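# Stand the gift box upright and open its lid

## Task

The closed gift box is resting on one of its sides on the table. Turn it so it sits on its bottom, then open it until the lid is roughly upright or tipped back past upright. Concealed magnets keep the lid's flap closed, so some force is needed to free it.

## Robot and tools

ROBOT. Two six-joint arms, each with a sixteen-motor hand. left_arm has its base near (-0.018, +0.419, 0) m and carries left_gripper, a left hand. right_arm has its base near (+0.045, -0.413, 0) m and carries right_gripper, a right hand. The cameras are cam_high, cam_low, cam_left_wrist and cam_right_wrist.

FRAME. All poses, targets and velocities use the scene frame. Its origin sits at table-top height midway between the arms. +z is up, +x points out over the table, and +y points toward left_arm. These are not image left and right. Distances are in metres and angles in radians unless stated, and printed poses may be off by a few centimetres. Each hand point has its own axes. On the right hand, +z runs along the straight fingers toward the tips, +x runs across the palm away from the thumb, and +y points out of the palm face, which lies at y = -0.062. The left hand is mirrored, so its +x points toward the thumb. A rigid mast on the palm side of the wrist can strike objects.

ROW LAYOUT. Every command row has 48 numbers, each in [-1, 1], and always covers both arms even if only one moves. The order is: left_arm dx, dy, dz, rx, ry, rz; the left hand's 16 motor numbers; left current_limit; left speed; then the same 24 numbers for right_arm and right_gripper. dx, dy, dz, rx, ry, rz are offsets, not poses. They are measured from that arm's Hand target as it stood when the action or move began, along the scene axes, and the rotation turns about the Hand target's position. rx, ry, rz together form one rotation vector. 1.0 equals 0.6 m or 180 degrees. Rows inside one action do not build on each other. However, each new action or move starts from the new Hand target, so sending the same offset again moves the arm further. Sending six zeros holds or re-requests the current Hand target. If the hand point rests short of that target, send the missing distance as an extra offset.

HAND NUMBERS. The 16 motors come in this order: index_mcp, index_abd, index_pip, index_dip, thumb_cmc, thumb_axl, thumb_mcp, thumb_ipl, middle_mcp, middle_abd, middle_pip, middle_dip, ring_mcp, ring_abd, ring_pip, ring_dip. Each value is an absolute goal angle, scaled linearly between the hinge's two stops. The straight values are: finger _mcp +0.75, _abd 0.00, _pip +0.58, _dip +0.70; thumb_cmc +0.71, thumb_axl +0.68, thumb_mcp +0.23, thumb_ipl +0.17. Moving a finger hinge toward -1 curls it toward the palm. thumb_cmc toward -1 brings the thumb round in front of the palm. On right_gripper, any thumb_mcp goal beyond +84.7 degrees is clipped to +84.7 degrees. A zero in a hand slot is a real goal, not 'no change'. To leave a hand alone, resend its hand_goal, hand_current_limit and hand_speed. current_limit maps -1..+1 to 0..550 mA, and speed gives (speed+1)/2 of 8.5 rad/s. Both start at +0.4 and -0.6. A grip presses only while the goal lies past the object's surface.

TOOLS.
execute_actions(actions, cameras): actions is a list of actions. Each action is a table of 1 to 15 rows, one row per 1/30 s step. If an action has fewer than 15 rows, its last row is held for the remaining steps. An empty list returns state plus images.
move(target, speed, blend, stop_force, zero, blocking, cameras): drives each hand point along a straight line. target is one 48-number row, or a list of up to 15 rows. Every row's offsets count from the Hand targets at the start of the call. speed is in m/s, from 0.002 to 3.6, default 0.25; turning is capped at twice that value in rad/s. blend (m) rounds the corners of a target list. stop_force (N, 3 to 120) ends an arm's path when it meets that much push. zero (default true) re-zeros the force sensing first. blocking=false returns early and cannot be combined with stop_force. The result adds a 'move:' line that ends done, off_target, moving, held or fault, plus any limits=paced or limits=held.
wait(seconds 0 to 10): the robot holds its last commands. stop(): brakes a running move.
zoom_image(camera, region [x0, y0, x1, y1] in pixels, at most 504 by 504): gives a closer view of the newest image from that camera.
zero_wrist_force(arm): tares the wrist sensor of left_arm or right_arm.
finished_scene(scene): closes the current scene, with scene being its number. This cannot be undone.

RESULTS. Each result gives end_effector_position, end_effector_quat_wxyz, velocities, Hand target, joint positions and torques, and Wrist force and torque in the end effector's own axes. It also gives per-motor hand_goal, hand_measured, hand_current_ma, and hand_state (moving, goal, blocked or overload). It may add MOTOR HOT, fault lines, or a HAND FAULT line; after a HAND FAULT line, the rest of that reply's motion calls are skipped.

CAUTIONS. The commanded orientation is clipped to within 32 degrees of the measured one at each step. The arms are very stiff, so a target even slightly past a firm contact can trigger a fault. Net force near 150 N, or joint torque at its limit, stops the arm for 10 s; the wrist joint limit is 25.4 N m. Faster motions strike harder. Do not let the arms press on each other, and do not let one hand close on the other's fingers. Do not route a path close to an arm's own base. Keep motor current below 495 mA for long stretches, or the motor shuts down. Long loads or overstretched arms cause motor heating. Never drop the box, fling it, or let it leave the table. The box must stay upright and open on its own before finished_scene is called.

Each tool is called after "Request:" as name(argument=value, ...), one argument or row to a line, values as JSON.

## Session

Request:
execute_actions(
  actions=[],
  cameras=["all"],
)

Request:
zoom_image(
  camera="cam_low",
  region=[220, 150, 460, 330],
)

Request:
zoom_image(
  camera="cam_high",
  region=[150, 150, 400, 400],
)

Scene clock: 0.00 s.
left_arm: end_effector_position=(+0.3919, +0.4837, +0.2300) hand_goal=(+0.754, +0.000, +0.576, +0.696, +0.714, +0.678, +0.226, +0.168, +0.754, +0.000, +0.576, +0.696, +0.754, +0.000, +0.576, +0.696) hand_measured=(+0.754, +0.000, +0.576, +0.696, +0.714, +0.678, +0.226, +0.168, +0.754, +0.000, +0.576, +0.696, +0.754, +0.000, +0.576, +0.696) hand_current_ma=(+0, +0, +0, +0, +0, +0, +0, +0, +0, +0, +0, +0, +0, +0, +0, +0) hand_state=(goal, goal, goal, goal, goal, goal, goal, goal, goal, goal, goal, goal, goal, goal, goal, goal) hand_current_limit=0.40 hand_speed=-0.60 end_effector_quat_wxyz=(+0.000, +0.025, +1.000, +0.000) | right_arm: end_effector_position=(+0.4483, -0.5124, +0.2300) hand_goal=(+0.754, +0.000, +0.576, +0.696, +0.714, +0.678, +0.226, +0.168, +0.754, +0.000, +0.576, +0.696, +0.754, +0.000, +0.576, +0.696) hand_measured=(+0.754, +0.000, +0.576, +0.696, +0.714, +0.678, +0.226, +0.168, +0.754, +0.000, +0.576, +0.696, +0.754, +0.000, +0.576, +0.696) hand_current_ma=(+0, +0, +0, +0, +0, +0, +0, +0, +0, +0, +0, +0, +0, +0, +0, +0) hand_state=(goal, goal, goal, goal, goal, goal, goal, goal, goal, goal, goal, goal, goal, goal, goal, goal) hand_current_limit=0.40 hand_speed=-0.60 end_effector_quat_wxyz=(+0.000, +1.000, -0.018, +0.000)
Joint positions: left_arm=[3.458 -1.419 -2.042 -1.252 1.571 -1.255] | right_arm=[-0.316 -1.723 2.042 -1.89 -1.571 1.255]
Joint velocities: within noise
Joint torques (N m): no reading
Wrist force (N): no reading
Wrist torque (N m): no reading
Wrist force, peak (N): no reading
Hand target: left_arm +0.3919, +0.4837, +0.2300; +0.000, +0.025, +1.000, +0.000 | right_arm +0.4483, -0.5124, +0.2300; +0.000, +1.000, -0.018, +0.000

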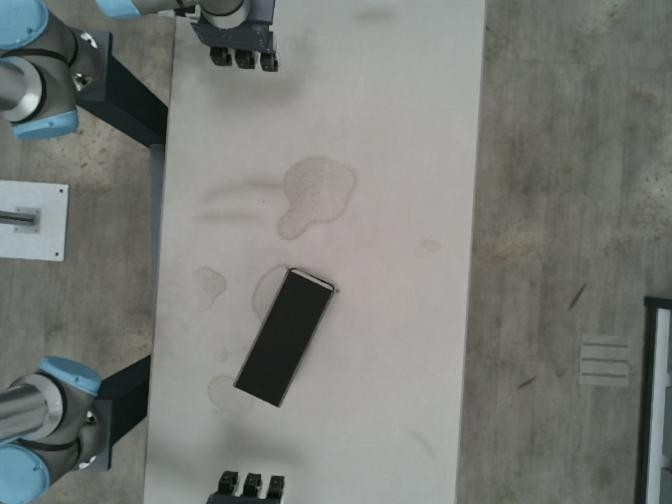

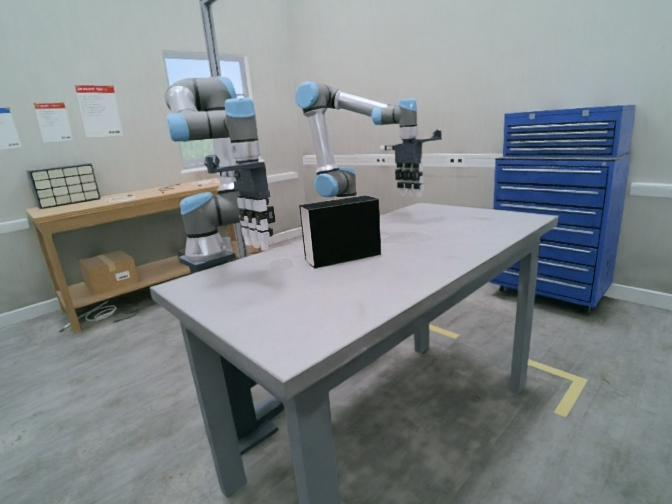

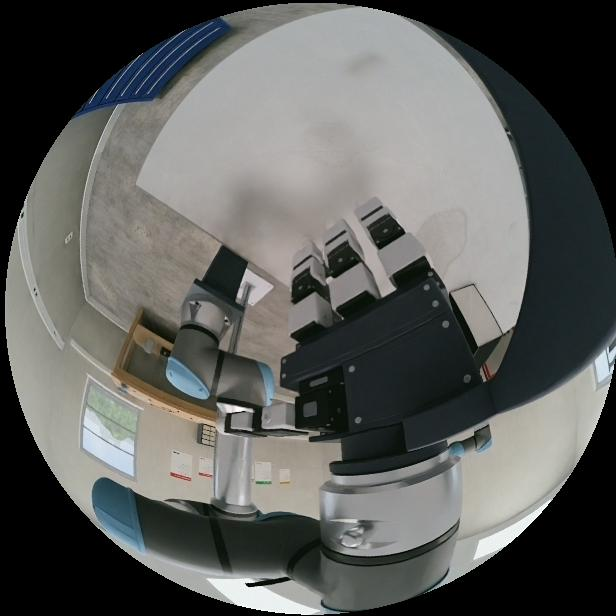

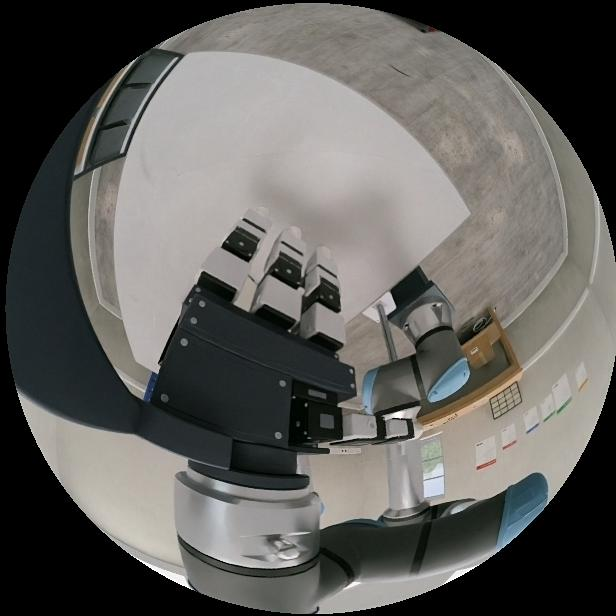

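Scaled by 2.100.

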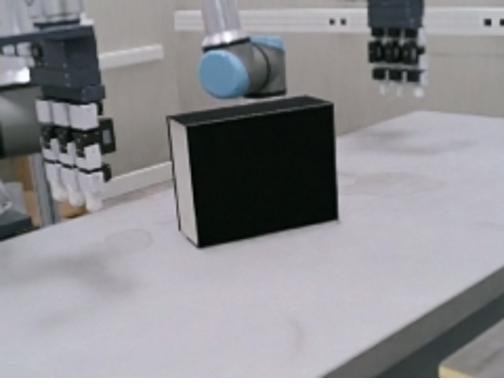

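Scaled by 2.016.

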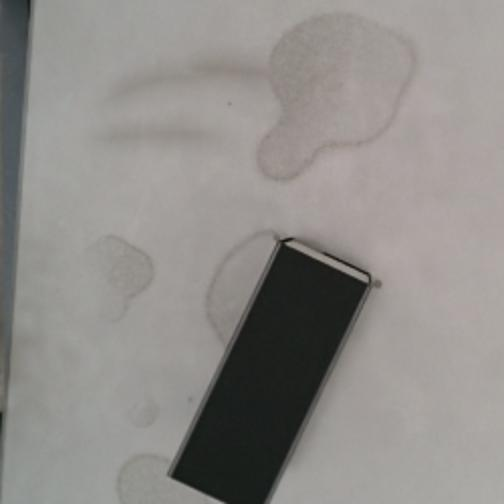

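Request:
zoom_image(
  camera="cam_low",
  region=[295, 185, 395, 275],
)

Request:
zoom_image(
  camera="cam_high",
  region=[270, 255, 350, 315],
)

Request:
zoom_image(
  camera="cam_high",
  region=[220, 350, 320, 425],
)

Request:
zoom_image(
  camera="cam_left_wrist",
  region=[430, 260, 530, 400],
)

Scaled by 5.040.

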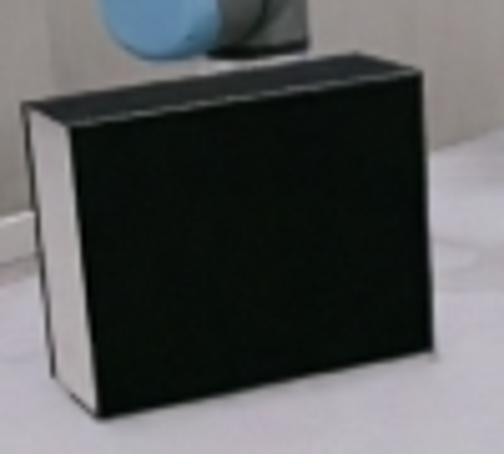

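Scaled by 6.300.

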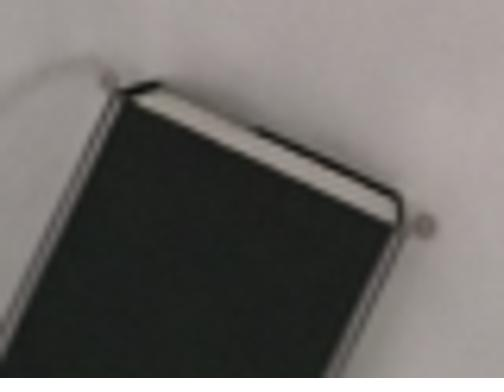

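Scaled by 5.040.

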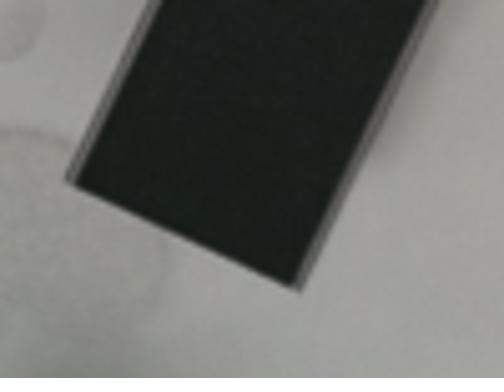

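Scaled by 3.600 from the camera's 616x616 image, which has a finer 880x880 frame.

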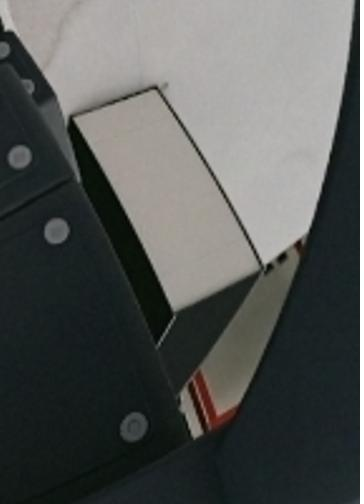

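Request:
zoom_image(
  camera="cam_left_wrist",
  region=[445, 278, 485, 308],
)

Request:
zoom_image(
  camera="cam_low",
  region=[298, 250, 328, 275],
)

Request:
zoom_image(
  camera="cam_high",
  region=[284, 262, 344, 300],
)

Scaled by 12.600 from the camera's 616x616 image, which has a finer 880x880 frame.

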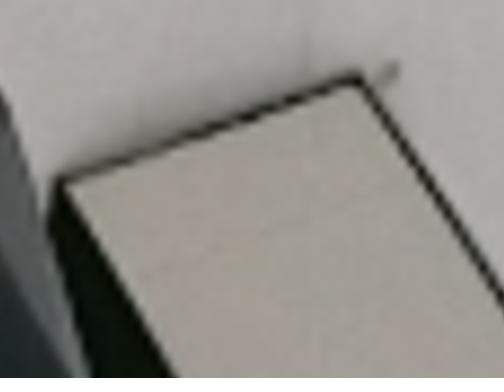

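Scaled by 16.800.

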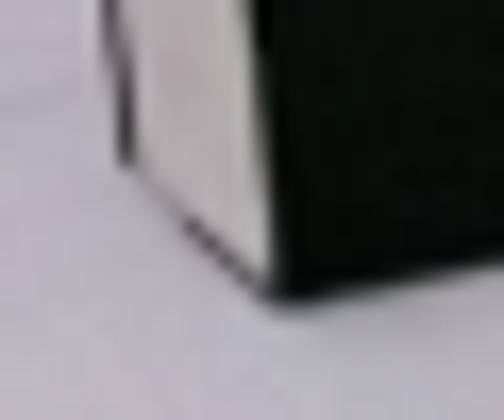

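Scaled by 8.400.

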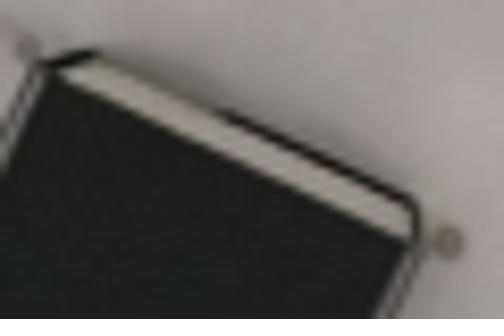

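Request:
move(
  target=[
    [-0.0805,-0.2707,0.1167,-0.2503,0.1214,-0.2797,0.69,0,0.61,0.41,0.714,0.678,0.226,0.168,0.69,0,0.61,0.41,0.69,0,0.61,0.41,0.6,-0.6,0.05,0.2,0.25,0,0,-0.3,0.72,0,0.576,0.66,0.714,0.678,0.226,0.168,0.72,0,0.576,0.66,0.72,0,0.576,0.66,0.6,-0.6],
    [-0.0138,-0.604,0.15,-0.5012,-0.3019,-0.5117,0.69,0,0.61,0.41,0.714,0.678,0.226,0.168,0.69,0,0.61,0.41,0.69,0,0.61,0.41,0.6,-0.6,0.131,0.552,0.317,0,0,-0.608,0.72,0,0.576,0.66,0.714,0.678,0.226,0.168,0.72,0,0.576,0.66,0.72,0,0.576,0.66,0.6,-0.6],
  ],
  speed=0.5,
  blend=[0.03,0],
  cameras=["cam_low", "cam_high"],
)

Scene clock: 17.17 s.
left_arm: end_effector_position=(+0.3836, +0.1212, +0.3200) hand_goal=(+0.690, +0.000, +0.610, +0.410, +0.714, +0.678, +0.226, +0.168, +0.690, +0.000, +0.610, +0.410, +0.690, +0.000, +0.610, +0.410) hand_measured=(+0.688, +0.002, +0.608, +0.412, +0.712, +0.678, +0.224, +0.168, +0.688, +0.002, +0.608, +0.412, +0.688, +0.002, +0.608, +0.412) hand_current_ma=(+0, +0, -1, +1, -1, +0, -1, +0, -1, +0, -1, +1, -1, +0, -1, +1) hand_state=(goal, goal, goal, goal, goal, goal, goal, goal, goal, goal, goal, goal, goal, goal, goal, goal) hand_current_limit=0.60 hand_speed=-0.60 end_effector_quat_wxyz=(+0.380, +0.627, +0.327, -0.596) end_effector_velocity=(+0.000, +0.000, +0.000) end_effector_angular_velocity=(-0.003, -0.004, +0.000) | right_arm: end_effector_position=(+0.5268, -0.1812, +0.4202) hand_goal=(+0.720, +0.000, +0.576, +0.660, +0.714, +0.678, +0.226, +0.168, +0.720, +0.000, +0.576, +0.660, +0.720, +0.000, +0.576, +0.660) hand_measured=(+0.722, +0.000, +0.576, +0.662, +0.714, +0.678, +0.224, +0.168, +0.722, +0.000, +0.576, +0.664, +0.722, +0.000, +0.576, +0.662) hand_current_ma=(+0, +0, +0, +1, +0, +0, -2, +0, +0, +0, +0, +2, +0, +0, +0, +1) hand_state=(goal, goal, goal, goal, goal, goal, goal, goal, goal, goal, goal, goal, goal, goal, goal, goal) hand_current_limit=0.60 hand_speed=-0.60 end_effector_quat_wxyz=(+0.000, -0.563, +0.826, +0.000)
Joint positions: left_arm=[3.371 -1.715 -1.813 -2.754 0.701 1.658] | right_arm=[0.118 -1.382 1.203 -1.392 -1.571 3.599]
Joint velocities: left_arm=[0.001 -0.001 -0.001 0 0.001 0.006] | right_arm=[within noise]
Joint torques (N m): left_arm=[9.59 20.05 4.46 -2.02 2.79 1.88] | right_arm=[-12.27 -40.4 -16.39 -4.38 -2.63 2.13]
Wrist force (N): left_arm=[0.0 0.4 -1.2] | right_arm=[0.0 -0.1 0.3]
Wrist torque (N m): left_arm=[0.04 0.00 -0.17] | right_arm=[-0.03 -0.01 0.04]
Wrist force, peak (N): left_arm=[0.0 0.7 -2.0] | right_arm=[-0.2 0.8 0.9]
Hand target: left_arm +0.3836, +0.1213, +0.3200; +0.380, +0.627, +0.327, -0.596 | right_arm +0.5269, -0.1812, +0.4202; +0.000, -0.563, +0.826, +0.000
Off the commanded pose: left_arm 0.000 m, 0 deg | right_arm 0.000 m, 0 deg.
move: done
Images, in order (width x height): cam_high 672x504, cam_low 672x504.

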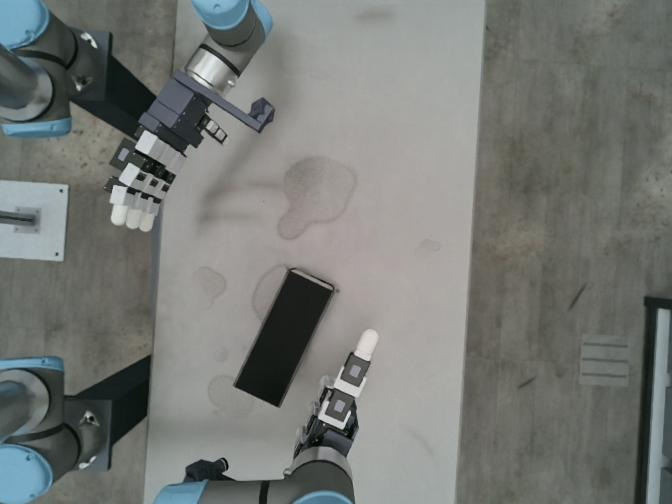

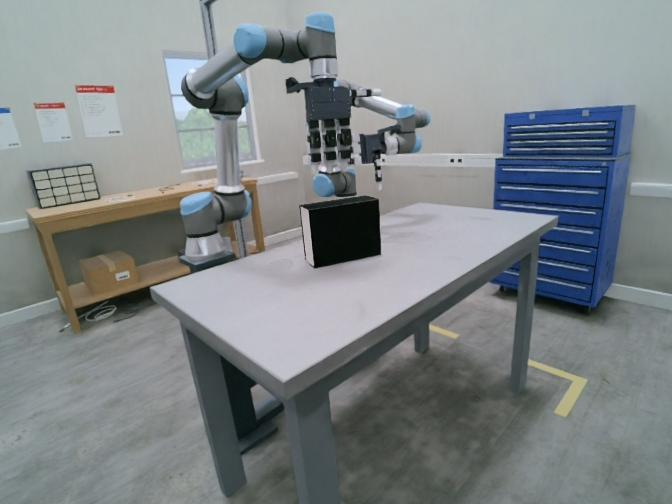

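Request:
move(
  target=[
    [0.06,-0.06,0.067,0,0,0.3,0.69,0,0.61,0.41,0.714,0.678,0.226,0.168,0.69,0,0.61,0.41,0.69,0,0.61,0.41,0.6,-0.6,0,0,-0.12,0,0,0,0.72,0,0.576,0.66,0.714,0.678,0.226,0.168,0.72,0,0.576,0.66,0.72,0,0.576,0.66,0.6,-0.6],
    [0.11,-0.12,0.067,0,0,0.5472,0.69,0,0.61,0.41,0.714,0.678,0.226,0.168,0.69,0,0.61,0.41,0.69,0,0.61,0.41,0.6,-0.6,0,0,-0.238,0,0,0,0.72,0,0.576,0.66,0.714,0.678,0.226,0.168,0.72,0,0.576,0.66,0.72,0,0.576,0.66,0.6,-0.6],
  ],
  speed=0.4,
  blend=[0.03,0],
  cameras=["cam_low", "cam_high"],
)

Scene clock: 20.37 s.
left_arm: end_effector_position=(+0.4460, +0.0517, +0.3598) hand_goal=(+0.690, +0.000, +0.610, +0.410, +0.714, +0.678, +0.226, +0.168, +0.690, +0.000, +0.610, +0.410, +0.690, +0.000, +0.610, +0.410) hand_measured=(+0.690, +0.002, +0.608, +0.412, +0.714, +0.678, +0.224, +0.168, +0.690, +0.004, +0.608, +0.412, +0.690, +0.004, +0.608, +0.412) hand_current_ma=(+0, +1, +0, +1, +0, +0, +0, +0, +0, +1, +0, +1, +0, +1, -1, +1) hand_state=(goal, goal, goal, goal, goal, goal, goal, goal, goal, goal, goal, goal, goal, goal, goal, goal) hand_current_limit=0.60 hand_speed=-0.60 end_effector_quat_wxyz=(+0.697, +0.183, +0.682, -0.124) | right_arm: end_effector_position=(+0.5269, -0.1812, +0.2773) hand_goal=(+0.720, +0.000, +0.576, +0.660, +0.714, +0.678, +0.226, +0.168, +0.720, +0.000, +0.576, +0.660, +0.720, +0.000, +0.576, +0.660) hand_measured=(+0.722, +0.000, +0.576, +0.662, +0.714, +0.678, +0.224, +0.168, +0.722, +0.000, +0.576, +0.664, +0.722, +0.000, +0.576, +0.662) hand_current_ma=(+0, +0, +0, +1, +0, +0, -2, +0, +0, +0, +0, +2, +0, +0, +0, +1) hand_state=(goal, goal, goal, goal, goal, goal, goal, goal, goal, goal, goal, goal, goal, goal, goal, goal) hand_current_limit=0.60 hand_speed=-0.60 end_effector_quat_wxyz=(+0.000, -0.563, +0.826, +0.000) end_effector_velocity=(+0.000, +0.000, +0.001) end_effector_angular_velocity=(-0.001, +0.003, +0.000)
Joint positions: left_arm=[2.513 -1.604 -1.829 -2.848 -1.813 1.658] | right_arm=[0.118 -1.38 1.567 -1.758 -1.571 3.599]
Joint velocities: left_arm=[within noise] | right_arm=[0 0 -0.002 0.005 0 0]
Joint torques (N m): left_arm=[13.1 36.04 8.11 2.41 1.67 1.25] | right_arm=[-0.07 -38.13 -30.97 -0.15 -1.72 1.73]
Wrist force (N): left_arm=[0.1 0.2 -1.1] | right_arm=[0.4 0.2 0.7]
Wrist torque (N m): left_arm=[0.01 0.02 -0.21] | right_arm=[-0.02 -0.05 0.06]
Wrist force, peak (N): left_arm=[-1.8 -3.2 -1.2] | right_arm=[0.5 -0.2 0.9]
Hand target: left_arm +0.4461, +0.0517, +0.3598; +0.697, +0.183, +0.682, -0.124 (not the last commanded pose) | right_arm +0.5269, -0.1812, +0.2774; +0.000, -0.563, +0.826, +0.000
Off the commanded pose: left_arm 0.004 m, 4 deg | right_arm 0.000 m, 0 deg.
move: held (left_arm; a check stopped the path); limits=held
pose unreachable (left arm): on one or more control steps of this call, first in action 0 (counted from 0), this arm could not follow its commanded pose, so it was not sent that pose on those steps. It may still have moved: this result reports where it is.
cause: moving toward the commanded pose would bring two parts of the arm too close to each other (joints 4 (wrist 1) to 6 (wrist 3) lie between them).
Images, in order (width x height): cam_high 672x504, cam_low 672x504.

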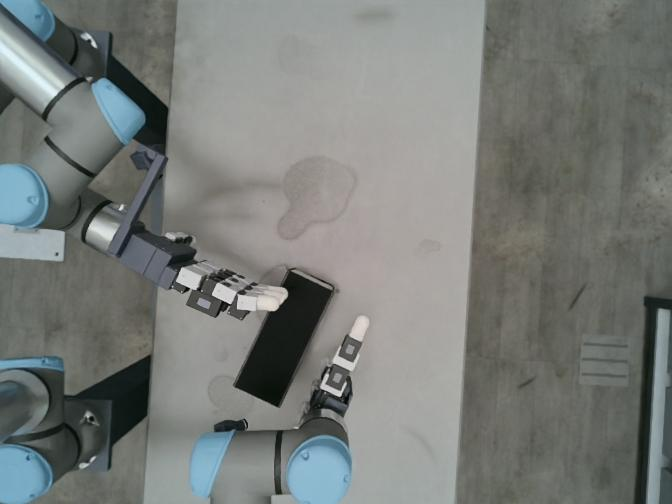

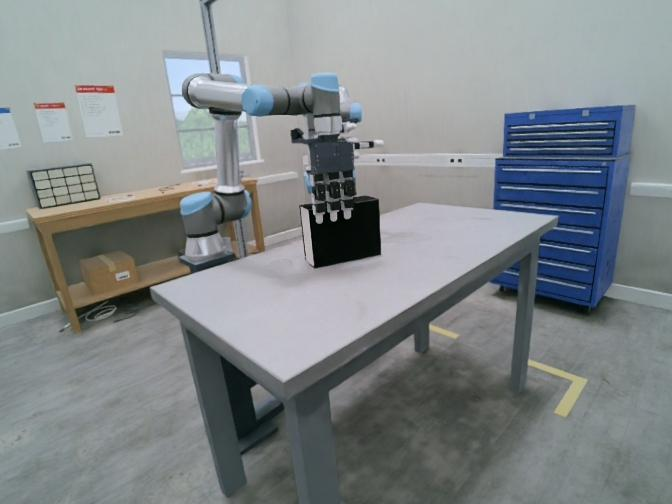

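Request:
move(
  target=[
    [0,0,0,0.4525,-0.212,0,0.69,0,0.61,0.41,0.714,0.678,0.226,0.168,0.69,0,0.61,0.41,0.69,0,0.61,0.41,0.6,-0.6,0,0,0,0,0,0,0.72,0,0.576,0.66,0.714,0.678,0.226,0.168,0.72,0,0.576,0.66,0.72,0,0.576,0.66,0.6,-0.6],
    [0.002,-0.13,-0.1,0.485,-0.0135,-0.148,0.69,0,0.61,0.41,0.714,0.678,0.226,0.168,0.69,0,0.61,0.41,0.69,0,0.61,0.41,0.6,-0.6,0,0,0,0,0,0,0.72,0,0.576,0.66,0.714,0.678,0.226,0.168,0.72,0,0.576,0.66,0.72,0,0.576,0.66,0.6,-0.6],
  ],
  speed=0.4,
  blend=[0.0,0],
  cameras=["cam_low", "cam_high", "cam_left_wrist"],
)

Scene clock: 25.10 s.
left_arm: end_effector_position=(+0.4472, -0.0263, +0.2997) hand_goal=(+0.690, +0.000, +0.610, +0.410, +0.714, +0.678, +0.226, +0.168, +0.690, +0.000, +0.610, +0.410, +0.690, +0.000, +0.610, +0.410) hand_measured=(+0.640, +0.030, +0.574, +0.384, +0.720, +0.678, +0.224, +0.168, +0.644, +0.022, +0.578, +0.388, +0.694, +0.002, +0.608, +0.408) hand_current_ma=(-94, +34, -54, -32, +4, +0, +0, +0, -85, +19, -46, -23, +3, +1, +0, -1) hand_state=(blocked, blocked, blocked, blocked, goal, goal, goal, goal, blocked, blocked, blocked, blocked, goal, goal, goal, goal) hand_current_limit=0.60 hand_speed=-0.60 end_effector_quat_wxyz=(+0.349, +0.749, +0.510, +0.238) | right_arm: end_effector_position=(+0.5269, -0.1812, +0.2774) hand_goal=(+0.720, +0.000, +0.576, +0.660, +0.714, +0.678, +0.226, +0.168, +0.720, +0.000, +0.576, +0.660, +0.720, +0.000, +0.576, +0.660) hand_measured=(+0.722, +0.000, +0.576, +0.662, +0.714, +0.678, +0.224, +0.168, +0.722, +0.000, +0.576, +0.664, +0.722, +0.000, +0.576, +0.662) hand_current_ma=(+0, +0, +0, +1, +0, +0, -2, +0, +0, +0, +0, +2, +0, +0, +0, +1) hand_state=(goal, goal, goal, goal, goal, goal, goal, goal, goal, goal, goal, goal, goal, goal, goal, goal) hand_current_limit=0.60 hand_speed=-0.60 end_effector_quat_wxyz=(+0.000, -0.563, +0.826, +0.000)
Joint positions: left_arm=[2.485 -1.865 -1.567 -3.577 -1.824 2.925] | right_arm=[0.118 -1.381 1.567 -1.758 -1.571 3.599]
Joint torques (N m): left_arm=[12.22 28.89 27.07 -2.06 3.07 -1.17] | right_arm=[-2.96 -39.45 -31.55 -4.03 2.51 0.11]
Wrist force (N): left_arm=[1.3 2.6 -3.3] | right_arm=[0.4 0.3 0.4]
Wrist torque (N m): left_arm=[-0.16 0.21 -0.04] | right_arm=[0.01 -0.06 0.06]
Wrist force, peak (N): left_arm=[3.0 5.3 -5.6] | right_arm=[0.2 0.0 0.9]
Hand target: left_arm +0.4473, -0.0263, +0.2998; +0.349, +0.749, +0.510, +0.238 | right_arm +0.5269, -0.1812, +0.2774; +0.000, -0.563, +0.826, +0.000
Off the commanded pose: left_arm 0.000 m, 0 deg | right_arm 0.000 m, 0 deg.
move: done
Images, in order (width x height): cam_high 672x504, cam_low 672x504, cam_left_wrist 616x616.

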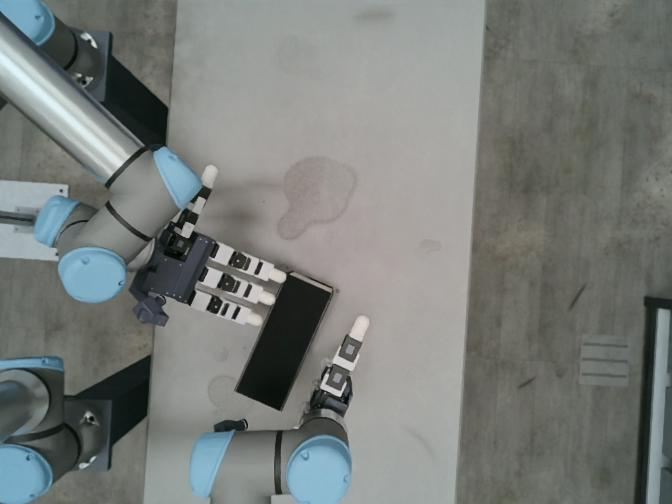

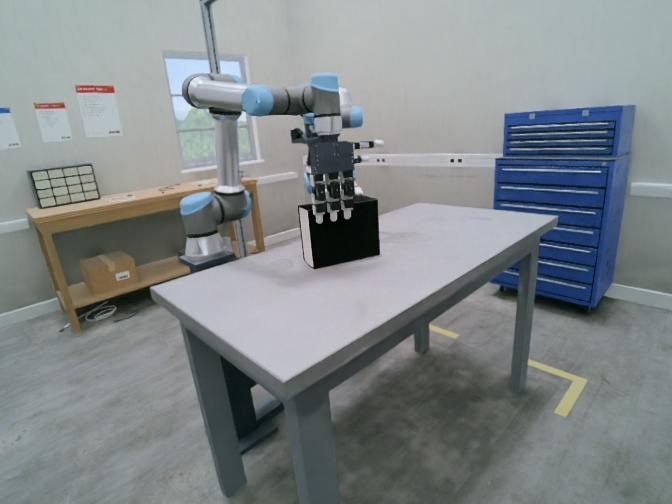

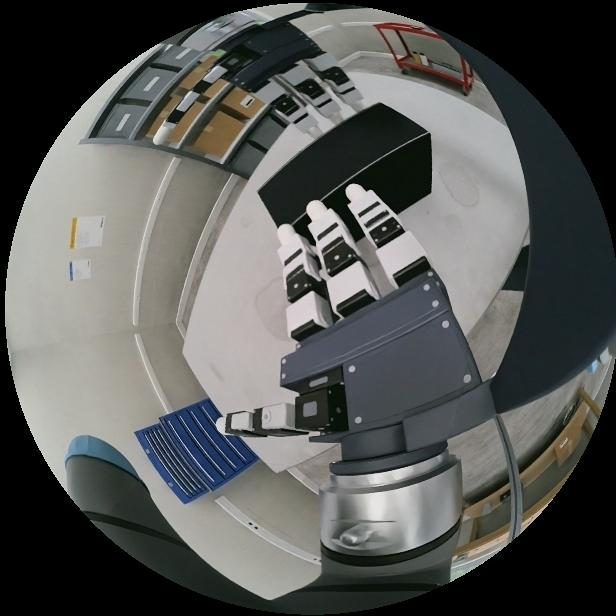

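Request:
move(
  target=[
    [-0.031,0.0122,0.008,0,0,0,0.69,0,0.61,0.41,0.714,0.678,0.226,0.168,0.69,0,0.61,0.41,0.69,0,0.61,0.41,0.6,-0.6,-0.031,0.0122,0,0,0,0,0.72,0,0.576,0.66,0.714,0.678,0.226,0.168,0.72,0,0.576,0.66,0.72,0,0.576,0.66,0.6,-0.6],
    [-0.031,0.0122,-0.042,0,0,0,0.69,0,0.61,0.41,0.714,0.678,0.226,0.168,0.69,0,0.61,0.41,0.69,0,0.61,0.41,0.6,-0.6,-0.0465,0.0183,0,0,0,0,0.72,0,0.576,0.66,0.714,0.678,0.226,0.168,0.72,0,0.576,0.66,0.72,0,0.576,0.66,0.6,-0.6],
  ],
  speed=0.1,
  blend=[0.004,0],
)

Request:
move(
  target=[0.0388,-0.0153,0,0,0,0,0.69,0,0.61,0.41,0.714,0.678,0.226,0.168,0.69,0,0.61,0.41,0.69,0,0.61,0.41,0.6,-0.6,0,0,0,0,0,0,0.72,0,0.576,0.66,0.714,0.678,0.226,0.168,0.72,0,0.576,0.66,0.72,0,0.576,0.66,0.6,-0.6],
  speed=0.03,
  stop_force=3,
  cameras=["cam_left_wrist", "cam_high"],
)

Request:
zoom_image(
  camera="cam_left_wrist",
  region=[230, 80, 450, 300],
)

Scene clock: 26.63 s.
left_arm: end_effector_position=(+0.4286, -0.0190, +0.2745) hand_goal=(+0.690, +0.000, +0.610, +0.410, +0.714, +0.678, +0.226, +0.168, +0.690, +0.000, +0.610, +0.410, +0.690, +0.000, +0.610, +0.410) hand_measured=(+0.696, +0.002, +0.610, +0.408, +0.720, +0.678, +0.224, +0.168, +0.696, +0.002, +0.610, +0.408, +0.696, +0.002, +0.610, +0.408) hand_current_ma=(+3, +1, +0, -1, +4, +0, +0, +0, +4, +1, +0, -1, +3, +1, +0, -1) hand_state=(goal, goal, goal, goal, goal, goal, goal, goal, goal, goal, goal, goal, goal, goal, goal, goal) hand_current_limit=0.60 hand_speed=-0.60 end_effector_quat_wxyz=(+0.349, +0.749, +0.510, +0.238) | right_arm: end_effector_position=(+0.4989, -0.1702, +0.2774) hand_goal=(+0.720, +0.000, +0.576, +0.660, +0.714, +0.678, +0.226, +0.168, +0.720, +0.000, +0.576, +0.660, +0.720, +0.000, +0.576, +0.660) hand_measured=(+0.722, +0.000, +0.576, +0.662, +0.714, +0.678, +0.224, +0.168, +0.722, +0.000, +0.576, +0.664, +0.722, +0.000, +0.578, +0.662) hand_current_ma=(+0, +0, +0, +1, +0, +0, -2, +0, +0, +0, +0, +2, +1, +0, +0, +1) hand_state=(goal, goal, goal, goal, goal, goal, goal, goal, goal, goal, goal, goal, goal, goal, goal, goal) hand_current_limit=0.60 hand_speed=-0.60 end_effector_quat_wxyz=(+0.000, -0.563, +0.826, +0.000)
Joint positions: left_arm=[2.47 -1.848 -1.659 -3.506 -1.836 2.914] | right_arm=[0.143 -1.435 1.631 -1.767 -1.571 3.624]
Joint torques (N m): left_arm=[13.02 44.39 24.7 0.4 2.32 1.57] | right_arm=[-11.71 -21.65 -31.57 -2.32 2.19 -2.31]
Wrist force (N): left_arm=[0.0 -0.5 0.7] | right_arm=[0.5 0.2 0.5]
Wrist torque (N m): left_arm=[-0.09 0.04 -0.03] | right_arm=[0.01 -0.06 -0.05]
Wrist force, peak (N): left_arm=[1.2 2.7 -3.3] | right_arm=[0.2 -1.2 0.3]
Hand target: left_arm +0.4287, -0.0190, +0.2746; +0.349, +0.749, +0.510, +0.238 | right_arm +0.4990, -0.1703, +0.2774; +0.000, -0.563, +0.826, +0.000
Off the commanded pose: left_arm 0.000 m, 0 deg | right_arm 0.000 m, 0 deg.
move: done

Scene clock: 28.63 s.
left_arm: end_effector_position=(+0.4519, -0.0281, +0.2746) hand_goal=(+0.690, +0.000, +0.610, +0.410, +0.714, +0.678, +0.226, +0.168, +0.690, +0.000, +0.610, +0.410, +0.690, +0.000, +0.610, +0.410) hand_measured=(+0.696, +0.002, +0.610, +0.408, +0.720, +0.678, +0.224, +0.168, +0.696, +0.002, +0.610, +0.408, +0.696, +0.002, +0.610, +0.408) hand_current_ma=(+3, +1, +0, -1, +4, +0, +0, +0, +4, +1, +0, -1, +3, +1, +0, -1) hand_state=(goal, goal, goal, goal, goal, goal, goal, goal, goal, goal, goal, goal, goal, goal, goal, goal) hand_current_limit=0.60 hand_speed=-0.60 end_effector_quat_wxyz=(+0.349, +0.749, +0.510, +0.238) | right_arm: end_effector_position=(+0.4990, -0.1703, +0.2774) hand_goal=(+0.720, +0.000, +0.576, +0.660, +0.714, +0.678, +0.226, +0.168, +0.720, +0.000, +0.576, +0.660, +0.720, +0.000, +0.576, +0.660) hand_measured=(+0.722, +0.000, +0.576, +0.662, +0.714, +0.678, +0.224, +0.168, +0.722, +0.000, +0.576, +0.664, +0.722, +0.000, +0.578, +0.662) hand_current_ma=(+0, +0, +0, +1, +0, +0, -2, +0, +0, +0, +0, +2, +1, +0, +0, +1) hand_state=(goal, goal, goal, goal, goal, goal, goal, goal, goal, goal, goal, goal, goal, goal, goal, goal) hand_current_limit=0.60 hand_speed=-0.60 end_effector_quat_wxyz=(+0.000, -0.563, +0.826, +0.000)
Joint positions: left_arm=[2.489 -1.893 -1.597 -3.518 -1.821 2.927] | right_arm=[0.143 -1.435 1.631 -1.767 -1.571 3.624]
Joint torques (N m): left_arm=[-12.68 46.08 5.98 1.15 -2.4 -1.48] | right_arm=[-11.92 -21.55 -32.03 -0.36 2.22 -2.54]
Wrist force (N): left_arm=[0.0 -0.5 0.6] | right_arm=[0.1 0.1 0.4]
Wrist torque (N m): left_arm=[-0.08 0.04 -0.10] | right_arm=[-0.01 -0.02 -0.07]
Wrist force, peak (N): left_arm=[0.1 -1.0 0.6] | right_arm=[0.6 0.3 0.4]
Hand target: left_arm +0.4519, -0.0281, +0.2746; +0.349, +0.749, +0.510, +0.238 | right_arm +0.4990, -0.1703, +0.2774; +0.000, -0.563, +0.826, +0.000
Off the commanded pose: left_arm 0.000 m, 0 deg | right_arm 0.000 m, 0 deg.
move: done
Images, in order (width x height): cam_high 672x504, cam_left_wrist 616x616.

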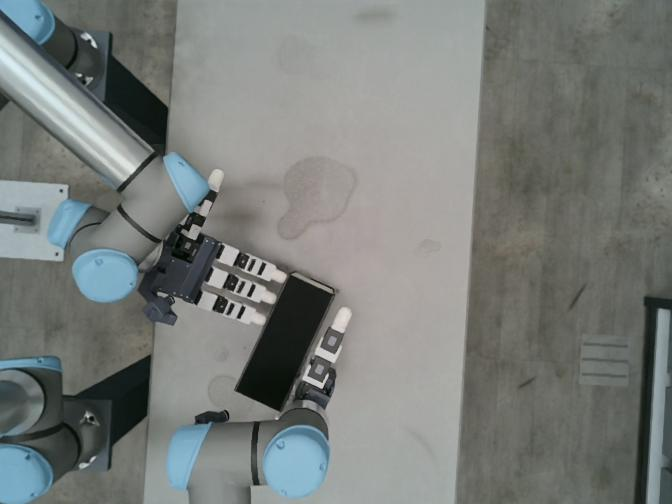

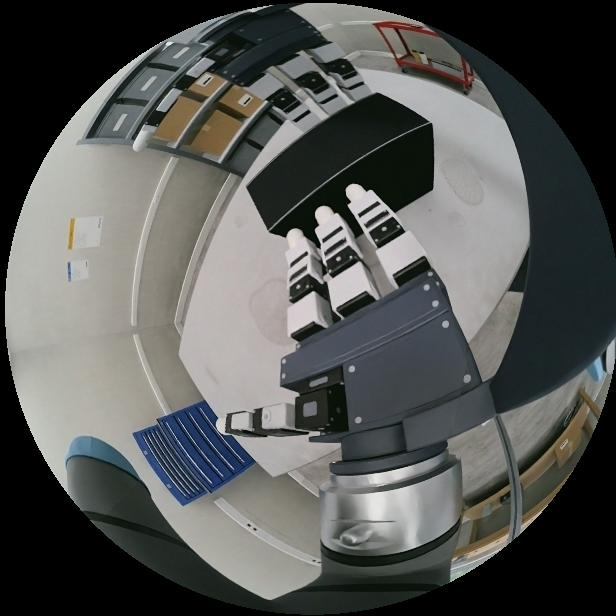

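Scaled by 2.291 from the camera's 616x616 image, which has a finer 880x880 frame.

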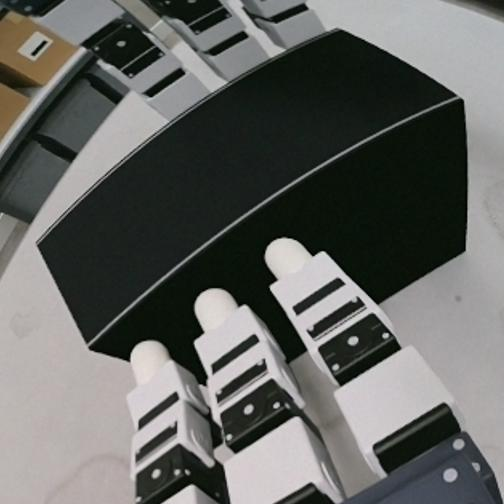

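Request:
move(
  target=[0.0233,-0.0092,0,0,0,0,0.69,0,0.61,0.41,0.714,0.678,0.226,0.168,0.69,0,0.61,0.41,0.69,0,0.61,0.41,0.6,-0.6,0,0,0,0,0,0,0.72,0,0.576,0.66,0.714,0.678,0.226,0.168,0.72,0,0.576,0.66,0.72,0,0.576,0.66,0.6,-0.6],
  speed=0.02,
  stop_force=3,
)

Request:
move(
  target=[0,0,0,0,0,0,0.69,0,0.61,0.41,0.714,0.678,0.226,0.168,0.69,0,0.61,0.41,0.69,0,0.61,0.41,0.6,-0.6,-0.0388,0.0153,0,0,0,0,0.72,0,0.576,0.66,0.714,0.678,0.226,0.168,0.72,0,0.576,0.66,0.72,0,0.576,0.66,0.6,-0.6],
  speed=0.02,
  stop_force=3,
  cameras=["cam_left_wrist", "cam_high", "cam_low"],
)

Request:
zoom_image(
  camera="cam_left_wrist",
  region=[230, 80, 450, 300],
)

Request:
zoom_image(
  camera="cam_high",
  region=[220, 250, 380, 420],
)

Scene clock: 30.20 s.
left_arm: end_effector_position=(+0.4540, -0.0290, +0.2746) hand_goal=(+0.690, +0.000, +0.610, +0.410, +0.714, +0.678, +0.226, +0.168, +0.690, +0.000, +0.610, +0.410, +0.690, +0.000, +0.610, +0.410) hand_measured=(+0.696, +0.002, +0.610, +0.408, +0.720, +0.678, +0.224, +0.168, +0.696, +0.002, +0.610, +0.408, +0.696, +0.004, +0.610, +0.408) hand_current_ma=(+4, +1, +0, -1, +4, +0, +0, +0, +4, +1, +0, -1, +4, +1, +0, -1) hand_state=(goal, goal, goal, goal, goal, goal, goal, goal, goal, goal, goal, goal, goal, goal, goal, goal) hand_current_limit=0.60 hand_speed=-0.60 end_effector_quat_wxyz=(+0.349, +0.749, +0.510, +0.238) | right_arm: end_effector_position=(+0.4990, -0.1703, +0.2774) hand_goal=(+0.720, +0.000, +0.576, +0.660, +0.714, +0.678, +0.226, +0.168, +0.720, +0.000, +0.576, +0.660, +0.720, +0.000, +0.576, +0.660) hand_measured=(+0.724, -0.002, +0.580, +0.662, +0.714, +0.678, +0.224, +0.168, +0.722, -0.002, +0.578, +0.664, +0.722, -0.002, +0.578, +0.662) hand_current_ma=(+2, -1, +2, +1, +0, +0, -2, +0, +1, +0, +1, +2, +1, +0, +1, +1) hand_state=(goal, goal, goal, goal, goal, goal, goal, goal, goal, goal, goal, goal, goal, goal, goal, goal) hand_current_limit=0.60 hand_speed=-0.60 end_effector_quat_wxyz=(+0.000, -0.563, +0.826, +0.000)
Joint positions: left_arm=[2.491 -1.897 -1.591 -3.52 -1.82 2.928] | right_arm=[0.143 -1.435 1.631 -1.767 -1.571 3.624]
Joint torques (N m): left_arm=[-12.35 36.03 26.33 1.01 -2.96 -1.6] | right_arm=[-8.36 -22.19 -26.44 -0.34 2.32 -2.6]
Wrist force (N): left_arm=[0.3 -0.6 0.3] | right_arm=[0.3 0.1 0.5]
Wrist torque (N m): left_arm=[-0.06 0.00 -0.05] | right_arm=[0.00 -0.04 -0.06]
Wrist force, peak (N): left_arm=[1.1 -1.6 -2.3] | right_arm=[1.1 -1.8 -0.5]
Hand target: left_arm +0.4540, -0.0290, +0.2747; +0.349, +0.749, +0.510, +0.238 (not the last commanded pose) | right_arm +0.4990, -0.1703, +0.2774; +0.000, -0.563, +0.826, +0.000
Off the commanded pose: left_arm 0.013 m, 0 deg | right_arm 0.000 m, 0 deg.
move: contact (left_arm)

Scene clock: 31.23 s.
left_arm: end_effector_position=(+0.4540, -0.0290, +0.2747) hand_goal=(+0.690, +0.000, +0.610, +0.410, +0.714, +0.678, +0.226, +0.168, +0.690, +0.000, +0.610, +0.410, +0.690, +0.000, +0.610, +0.410) hand_measured=(+0.696, +0.002, +0.610, +0.408, +0.720, +0.678, +0.224, +0.168, +0.696, +0.002, +0.610, +0.408, +0.698, +0.004, +0.610, +0.408) hand_current_ma=(+4, +1, +0, -1, +4, +0, +0, +0, +4, +1, +0, -1, +5, +1, +0, -1) hand_state=(goal, goal, goal, goal, goal, goal, goal, goal, goal, goal, goal, goal, goal, goal, goal, goal) hand_current_limit=0.60 hand_speed=-0.60 end_effector_quat_wxyz=(+0.349, +0.749, +0.510, +0.238) | right_arm: end_effector_position=(+0.4964, -0.1693, +0.2774) hand_goal=(+0.720, +0.000, +0.576, +0.660, +0.714, +0.678, +0.226, +0.168, +0.720, +0.000, +0.576, +0.660, +0.720, +0.000, +0.576, +0.660) hand_measured=(+0.736, -0.002, +0.584, +0.662, +0.714, +0.678, +0.224, +0.168, +0.732, -0.002, +0.584, +0.664, +0.732, -0.002, +0.582, +0.662) hand_current_ma=(+18, +0, +7, +1, +0, +0, -2, +0, +14, +0, +7, +2, +12, +0, +5, +1) hand_state=(goal, goal, goal, goal, goal, goal, goal, goal, goal, goal, goal, goal, goal, goal, goal, goal) hand_current_limit=0.60 hand_speed=-0.60 end_effector_quat_wxyz=(+0.000, -0.563, +0.826, +0.000)
Joint positions: left_arm=[2.491 -1.897 -1.591 -3.52 -1.82 2.928] | right_arm=[0.145 -1.44 1.637 -1.768 -1.571 3.626]
Joint torques (N m): left_arm=[-9.24 30.84 28.59 1.14 -3.02 -1.44] | right_arm=[-12.16 -34.25 -21.78 -0.13 2.24 -2.73]
Wrist force (N): left_arm=[0.3 -0.7 -0.7] | right_arm=[0.4 -1.0 0.3]
Wrist torque (N m): left_arm=[-0.01 -0.05 -0.04] | right_arm=[0.07 -0.06 0.05]
Wrist force, peak (N): left_arm=[0.0 -1.5 -1.9] | right_arm=[0.5 -3.8 -2.3]
Hand target: left_arm +0.4540, -0.0290, +0.2747; +0.349, +0.749, +0.510, +0.238 | right_arm +0.4964, -0.1693, +0.2774; +0.000, -0.563, +0.826, +0.000 (not the last commanded pose)
Off the commanded pose: left_arm 0.000 m, 0 deg | right_arm 0.022 m, 0 deg.
move: contact (right_arm)
Images, in order (width x height): cam_high 672x504, cam_low 672x504, cam_left_wrist 616x616.

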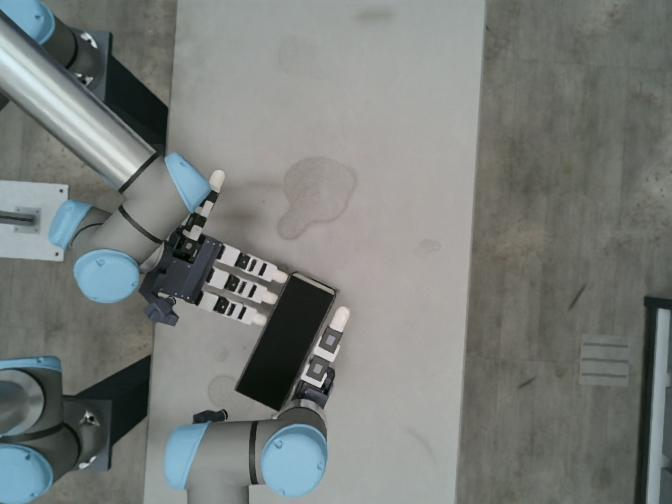

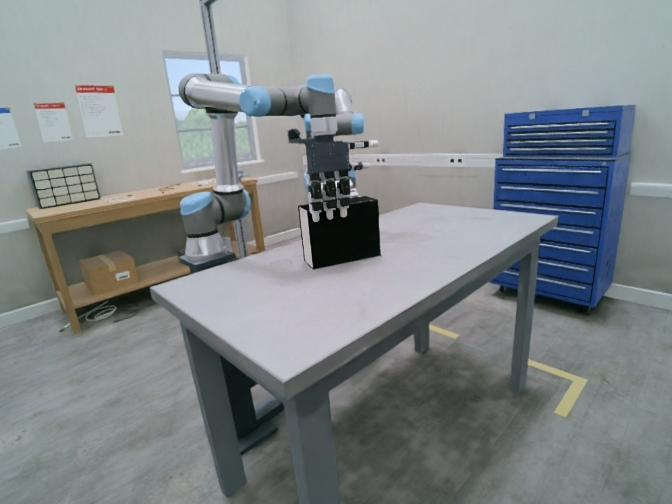

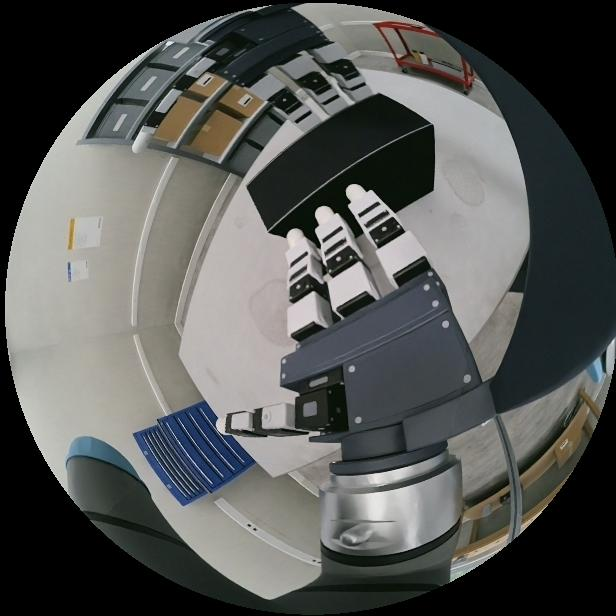

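Scaled by 2.291 from the camera's 616x616 image, which has a finer 880x880 frame.

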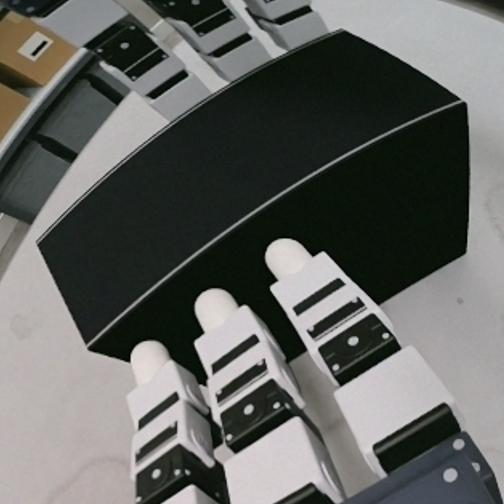

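Scaled by 2.965.

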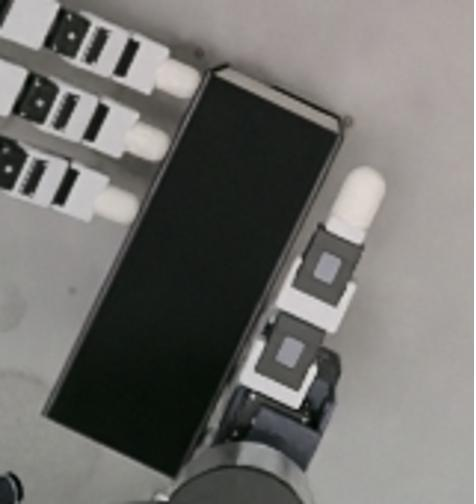

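Request:
move(
  target=[
    [-0.0047,0.0018,0.025,0,0,0,0.69,0,0.61,0.41,0.714,0.678,0.226,0.168,0.69,0,0.61,0.41,0.69,0,0.61,0.41,0.79,-0.6,0,0,0,0,0,0,0.72,0,0.576,0.66,0.714,0.678,0.226,0.168,0.72,0,0.576,0.66,0.72,0,0.576,0.66,0.6,-0.6],
    [-0.0476,0.0188,0.0177,0,0,0,0.69,0,0.61,0.41,0.714,0.678,0.226,0.168,0.69,0,0.61,0.41,0.69,0,0.61,0.41,0.79,-0.6,-0.0486,0.0191,0.0258,0,0,0,0.72,0,0.576,0.66,0.714,0.678,0.226,0.168,0.72,0,0.576,0.66,0.72,0,0.576,0.66,0.6,-0.6],
    [-0.0935,0.0368,0.0015,0,0,0,0.69,0,0.61,0.41,0.714,0.678,0.226,0.168,0.69,0,0.61,0.41,0.69,0,0.61,0.41,0.79,-0.6,-0.0986,0.0389,0.0423,0,0,0,0.72,0,0.576,0.66,0.714,0.678,0.226,0.168,0.72,0,0.576,0.66,0.72,0,0.576,0.66,0.6,-0.6],
    [-0.136,0.0536,-0.023,0,0,0,0.69,0,0.61,0.41,0.714,0.678,0.226,0.168,0.69,0,0.61,0.41,0.69,0,0.61,0.41,0.79,-0.6,-0.151,0.0595,0.0493,0,0,0,0.72,0,0.576,0.66,0.714,0.678,0.226,0.168,0.72,0,0.576,0.66,0.72,0,0.576,0.66,0.6,-0.6],
  ],
  speed=0.06,
  blend=[0.004,0.01,0.01,0],
  cameras=["cam_left_wrist", "cam_low"],
)

Request:
zoom_image(
  camera="cam_low",
  region=[270, 150, 420, 290],
)

Scene clock: 35.17 s.
left_arm: end_effector_position=(+0.3723, +0.0031, +0.2610) hand_goal=(+0.690, +0.000, +0.610, +0.410, +0.714, +0.678, +0.226, +0.168, +0.690, +0.000, +0.610, +0.410, +0.690, +0.000, +0.610, +0.410) hand_measured=(+0.696, +0.002, +0.610, +0.408, +0.720, +0.678, +0.224, +0.168, +0.700, +0.002, +0.612, +0.408, +0.704, +0.010, +0.614, +0.410) hand_current_ma=(+4, +1, +0, -1, +4, +0, +0, +0, +8, +1, +1, +0, +13, +5, +2, +0) hand_state=(goal, goal, goal, goal, goal, goal, goal, goal, goal, goal, goal, goal, goal, goal, goal, goal) hand_current_limit=0.79 hand_speed=-0.60 end_effector_quat_wxyz=(+0.349, +0.749, +0.510, +0.239) | right_arm: end_effector_position=(+0.4057, -0.1336, +0.3069) hand_goal=(+0.720, +0.000, +0.576, +0.660, +0.714, +0.678, +0.226, +0.168, +0.720, +0.000, +0.576, +0.660, +0.720, +0.000, +0.576, +0.660) hand_measured=(+0.732, +0.000, +0.584, +0.664, +0.714, +0.678, +0.224, +0.168, +0.726, +0.000, +0.582, +0.664, +0.722, -0.002, +0.578, +0.662) hand_current_ma=(+11, +0, +7, +3, +0, +0, -2, +0, +4, +0, +4, +2, +0, +0, +1, +1) hand_state=(goal, goal, goal, goal, goal, goal, goal, goal, goal, goal, goal, goal, goal, goal, goal, goal) hand_current_limit=0.60 hand_speed=-0.60 end_effector_quat_wxyz=(+0.000, -0.563, +0.826, +0.000) end_effector_velocity=(+0.002, -0.001, -0.001) end_effector_angular_velocity=(+0.000, +0.000, +0.002)
Joint positions: left_arm=[2.413 -1.755 -1.816 -3.452 -1.878 2.874] | right_arm=[0.243 -1.617 1.746 -1.699 -1.571 3.724]
Joint velocities: left_arm=[within noise] | right_arm=[-0.003 0.003 -0.001 -0.003 0 -0.005]
Joint torques (N m): left_arm=[12.86 17.29 27.99 -1.53 1.94 1.75] | right_arm=[-12.51 -12.8 -31.33 -3.98 2.07 -2.7]
Wrist force (N): left_arm=[0.5 -1.4 0.1] | right_arm=[0.4 -0.7 -0.8]
Wrist torque (N m): left_arm=[-0.02 0.05 0.07] | right_arm=[0.10 -0.05 -0.02]
Wrist force, peak (N): left_arm=[0.8 -1.3 -2.4] | right_arm=[0.8 -2.8 1.5]
Hand target: left_arm +0.3724, +0.0031, +0.2609; +0.349, +0.749, +0.510, +0.238 | right_arm +0.4058, -0.1336, +0.3070; +0.000, -0.563, +0.826, +0.000
Off the commanded pose: left_arm 0.000 m, 0 deg | right_arm 0.000 m, 0 deg.
move: done
Images, in order (width x height): cam_low 672x504, cam_left_wrist 616x616.

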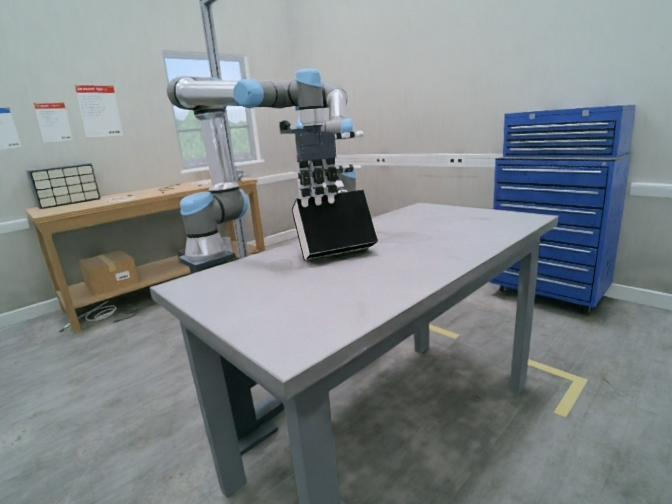

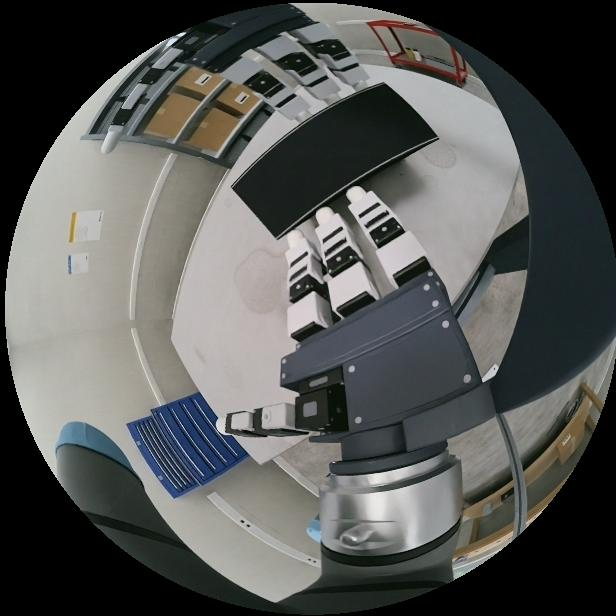

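Scaled by 3.360.

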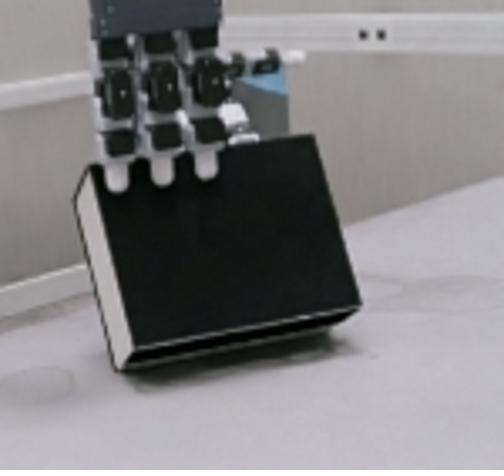

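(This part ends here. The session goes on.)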